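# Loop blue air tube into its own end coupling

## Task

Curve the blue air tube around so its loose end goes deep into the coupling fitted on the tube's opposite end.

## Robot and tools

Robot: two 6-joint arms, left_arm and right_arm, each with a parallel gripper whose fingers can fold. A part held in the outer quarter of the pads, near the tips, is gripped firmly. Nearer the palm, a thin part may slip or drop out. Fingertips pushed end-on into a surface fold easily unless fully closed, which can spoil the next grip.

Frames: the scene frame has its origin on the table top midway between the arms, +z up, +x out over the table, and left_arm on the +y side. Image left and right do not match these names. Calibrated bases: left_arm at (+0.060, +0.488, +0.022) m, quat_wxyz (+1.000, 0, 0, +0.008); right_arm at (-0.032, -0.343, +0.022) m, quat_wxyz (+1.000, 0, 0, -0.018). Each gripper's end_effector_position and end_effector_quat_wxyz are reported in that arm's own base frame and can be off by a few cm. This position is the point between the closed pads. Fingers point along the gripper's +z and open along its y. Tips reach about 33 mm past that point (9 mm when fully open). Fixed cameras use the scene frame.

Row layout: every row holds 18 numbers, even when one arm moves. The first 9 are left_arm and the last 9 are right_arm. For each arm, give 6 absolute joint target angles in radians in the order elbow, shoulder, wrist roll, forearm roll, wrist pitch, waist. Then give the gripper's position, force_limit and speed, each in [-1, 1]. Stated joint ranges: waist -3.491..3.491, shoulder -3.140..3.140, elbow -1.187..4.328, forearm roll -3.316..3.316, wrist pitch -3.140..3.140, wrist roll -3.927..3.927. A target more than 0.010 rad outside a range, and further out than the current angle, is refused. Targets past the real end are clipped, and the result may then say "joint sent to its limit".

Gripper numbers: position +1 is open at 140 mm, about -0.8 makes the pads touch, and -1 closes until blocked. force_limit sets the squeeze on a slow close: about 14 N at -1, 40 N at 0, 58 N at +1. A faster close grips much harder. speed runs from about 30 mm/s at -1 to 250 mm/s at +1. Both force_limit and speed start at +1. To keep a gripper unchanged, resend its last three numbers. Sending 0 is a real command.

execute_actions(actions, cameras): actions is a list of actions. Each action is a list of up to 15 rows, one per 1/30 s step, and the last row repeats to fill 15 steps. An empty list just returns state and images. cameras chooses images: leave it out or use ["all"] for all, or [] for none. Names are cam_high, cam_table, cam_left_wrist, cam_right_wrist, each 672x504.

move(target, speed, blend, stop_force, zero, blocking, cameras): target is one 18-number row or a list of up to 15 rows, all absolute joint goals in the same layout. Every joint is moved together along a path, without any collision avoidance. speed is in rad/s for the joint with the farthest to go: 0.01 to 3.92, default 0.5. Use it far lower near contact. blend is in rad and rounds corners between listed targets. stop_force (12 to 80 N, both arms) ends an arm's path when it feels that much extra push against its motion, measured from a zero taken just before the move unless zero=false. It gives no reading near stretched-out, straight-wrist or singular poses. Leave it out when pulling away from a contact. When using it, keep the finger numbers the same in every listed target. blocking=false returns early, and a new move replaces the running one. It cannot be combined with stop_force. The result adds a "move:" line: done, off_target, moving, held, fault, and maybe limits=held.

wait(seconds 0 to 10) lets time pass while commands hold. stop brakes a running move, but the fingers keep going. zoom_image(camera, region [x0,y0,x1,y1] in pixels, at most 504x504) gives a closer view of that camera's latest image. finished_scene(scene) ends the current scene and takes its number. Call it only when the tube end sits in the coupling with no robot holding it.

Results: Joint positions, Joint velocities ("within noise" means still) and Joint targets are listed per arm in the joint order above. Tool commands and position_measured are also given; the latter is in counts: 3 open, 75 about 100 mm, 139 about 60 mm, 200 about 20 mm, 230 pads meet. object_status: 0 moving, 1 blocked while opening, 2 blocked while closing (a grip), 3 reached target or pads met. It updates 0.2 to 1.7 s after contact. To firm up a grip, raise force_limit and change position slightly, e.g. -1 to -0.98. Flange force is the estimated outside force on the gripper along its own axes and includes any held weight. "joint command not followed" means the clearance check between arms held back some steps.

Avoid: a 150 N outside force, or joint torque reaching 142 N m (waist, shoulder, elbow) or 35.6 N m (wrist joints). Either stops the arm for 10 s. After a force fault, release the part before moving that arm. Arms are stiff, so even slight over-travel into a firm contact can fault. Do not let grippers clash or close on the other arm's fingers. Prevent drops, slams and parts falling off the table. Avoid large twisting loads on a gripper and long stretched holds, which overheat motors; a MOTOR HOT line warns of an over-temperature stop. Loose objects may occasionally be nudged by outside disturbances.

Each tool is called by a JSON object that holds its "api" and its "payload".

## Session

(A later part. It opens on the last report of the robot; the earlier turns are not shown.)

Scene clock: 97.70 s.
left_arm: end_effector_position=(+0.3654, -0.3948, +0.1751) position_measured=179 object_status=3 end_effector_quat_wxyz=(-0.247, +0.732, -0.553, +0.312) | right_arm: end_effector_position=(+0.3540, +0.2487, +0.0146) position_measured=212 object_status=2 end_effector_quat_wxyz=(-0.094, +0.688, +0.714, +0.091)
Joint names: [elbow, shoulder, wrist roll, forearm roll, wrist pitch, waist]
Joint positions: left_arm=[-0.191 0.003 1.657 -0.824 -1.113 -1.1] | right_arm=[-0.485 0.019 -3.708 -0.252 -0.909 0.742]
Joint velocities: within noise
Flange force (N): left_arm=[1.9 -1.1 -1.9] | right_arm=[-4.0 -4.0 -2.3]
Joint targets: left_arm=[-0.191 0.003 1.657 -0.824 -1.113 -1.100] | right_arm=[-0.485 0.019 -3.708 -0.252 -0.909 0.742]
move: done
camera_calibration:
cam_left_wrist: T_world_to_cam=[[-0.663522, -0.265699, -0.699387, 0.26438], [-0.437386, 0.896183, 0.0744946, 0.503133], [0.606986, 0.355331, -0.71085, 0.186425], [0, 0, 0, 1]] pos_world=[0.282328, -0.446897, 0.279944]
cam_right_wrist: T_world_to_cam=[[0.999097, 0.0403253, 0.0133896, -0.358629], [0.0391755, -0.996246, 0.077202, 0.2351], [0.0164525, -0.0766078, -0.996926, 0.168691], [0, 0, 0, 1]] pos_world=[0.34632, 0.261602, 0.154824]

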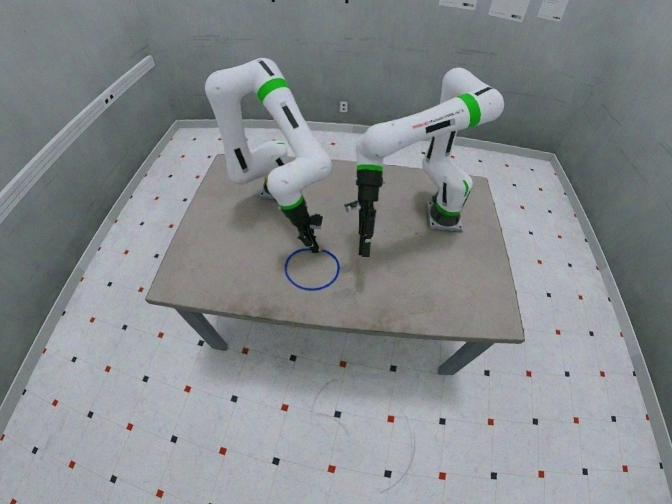

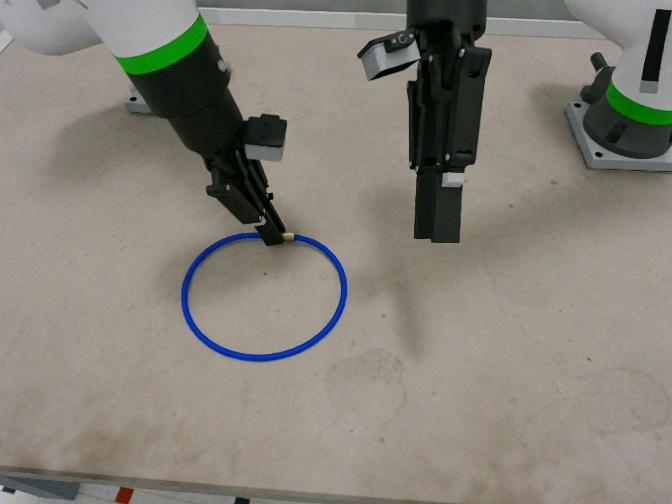

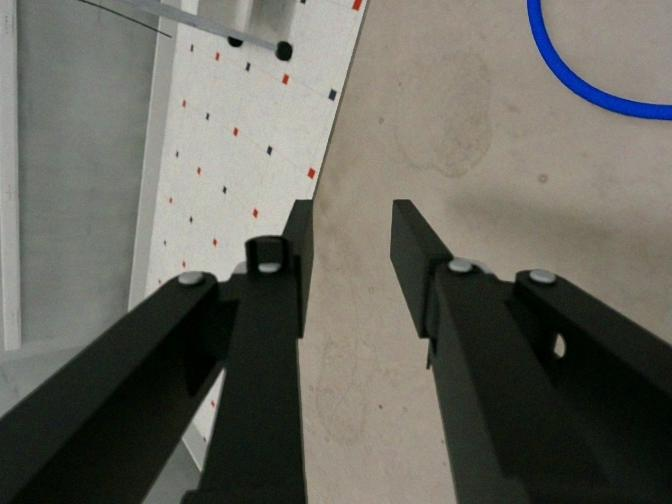

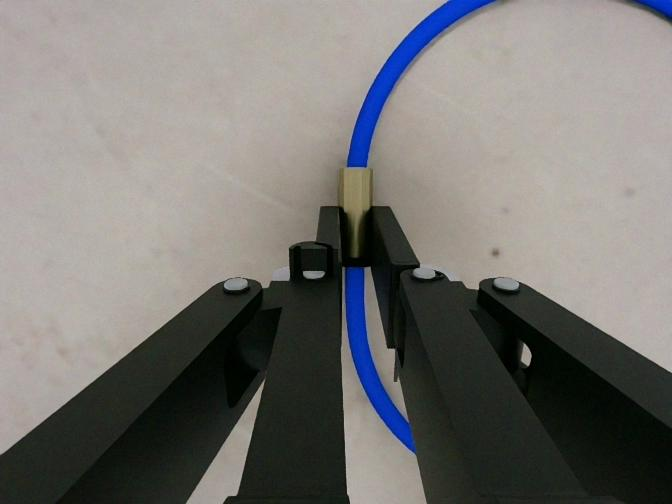

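{"api": "move", "payload": {"target": [[-0.1906,0.0031,1.657,-0.8243,-1.1134,-1.1,-0.4,0,-1,-0.4853,0.0188,-3.708,-0.2516,-0.9087,0.742,-0.35,0,-1],[-0.1906,0.0031,1.657,-0.8243,-1.1134,-1.1,-0.4,0,-1,-0.3316,-0.1094,-3.786,-0.2134,-1.1835,0.745,-0.35,0,-1]], "speed": [0.05,0.1]}}

{"api": "zoom_image", "payload": {"camera": "cam_table", "region": [200, 180, 380, 310]}}

{"api": "zoom_image", "payload": {"camera": "cam_right_wrist", "region": [250, 80, 470, 300]}}

Scene clock: 102.87 s.
left_arm: end_effector_position=(+0.3654, -0.3948, +0.1751) position_measured=179 object_status=3 end_effector_quat_wxyz=(-0.247, +0.732, -0.553, +0.312) | right_arm: end_effector_position=(+0.3540, +0.2487, +0.1265) position_measured=173 object_status=3 end_effector_quat_wxyz=(-0.094, +0.688, +0.714, +0.091)
Joint names: [elbow, shoulder, wrist roll, forearm roll, wrist pitch, waist]
Joint positions: left_arm=[-0.191 0.003 1.657 -0.824 -1.113 -1.1] | right_arm=[-0.332 -0.109 -3.786 -0.213 -1.183 0.745]
Joint velocities: within noise
Flange force (N): left_arm=[2.0 -0.5 -1.7] | right_arm=[-4.0 -6.4 -1.0]
Joint targets: left_arm=[-0.191 0.003 1.657 -0.824 -1.113 -1.100] | right_arm=[-0.332 -0.109 -3.786 -0.213 -1.183 0.745]
move: done
camera_calibration:
cam_left_wrist: T_world_to_cam=[[-0.663522, -0.265699, -0.699387, 0.26438], [-0.437386, 0.896183, 0.0744946, 0.503133], [0.606986, 0.355331, -0.71085, 0.186425], [0, 0, 0, 1]] pos_world=[0.282328, -0.446897, 0.279944]
cam_right_wrist: T_world_to_cam=[[0.999102, 0.0404667, 0.0125568, -0.360051], [0.0393731, -0.996201, 0.0776682, 0.226452], [0.0156521, -0.077104, -0.9969, 0.280661], [0, 0, 0, 1]] pos_world=[0.346419, 0.261802, 0.266724]

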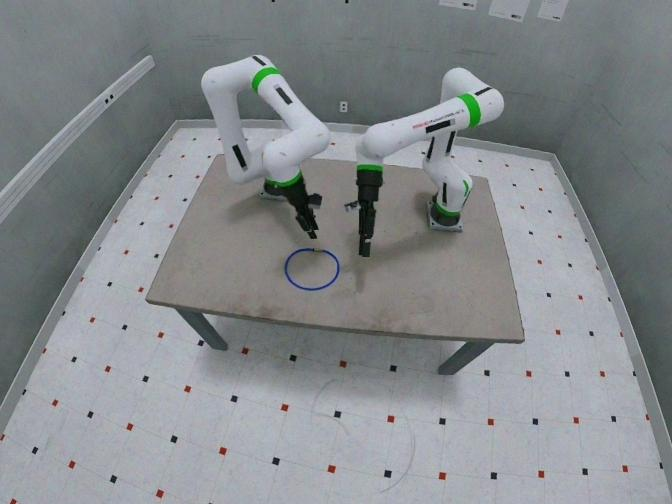

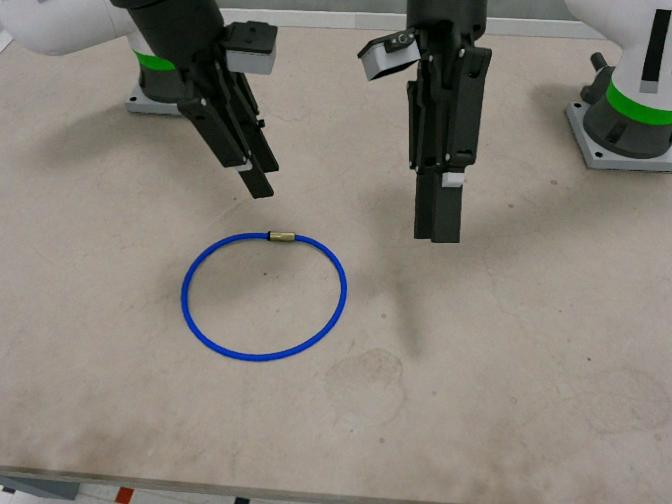

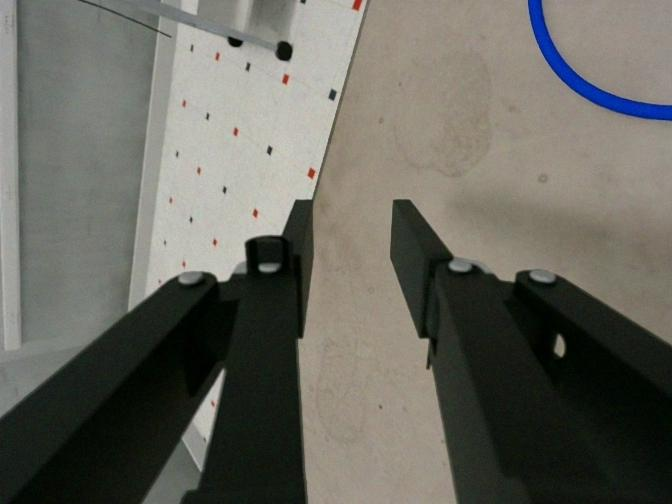

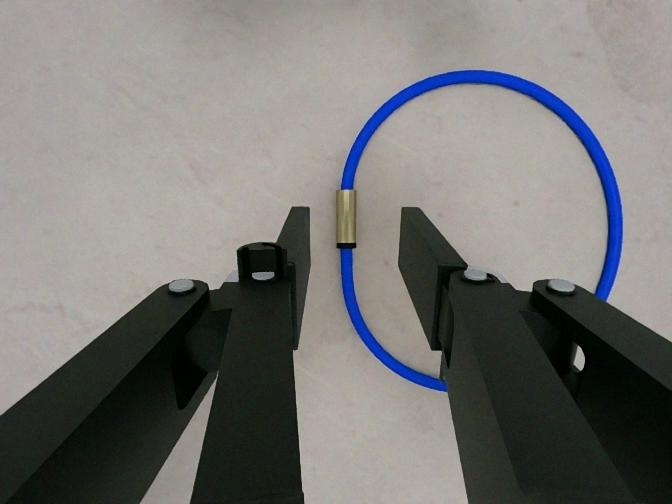

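Scaled by 2.800 from the camera's 672x504 image, which has a finer 960x720 frame.

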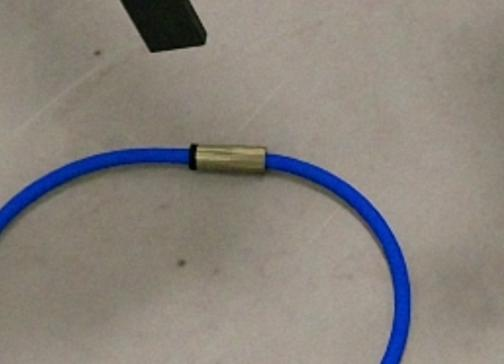

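Scaled by 2.291 from the camera's 672x504 image, which has a finer 960x720 frame.

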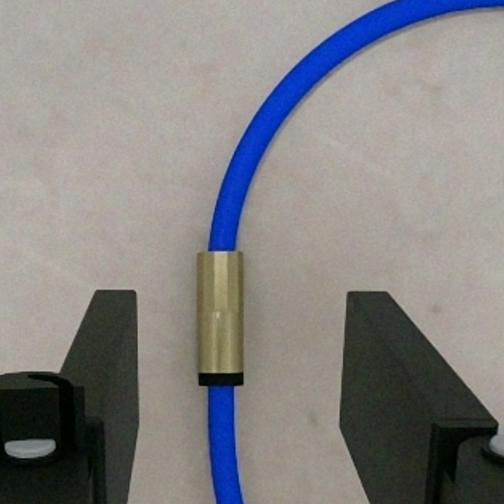

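Great.

{"api": "finished_scene", "payload": {"scene": 1}}

The scene is finished: the task was done.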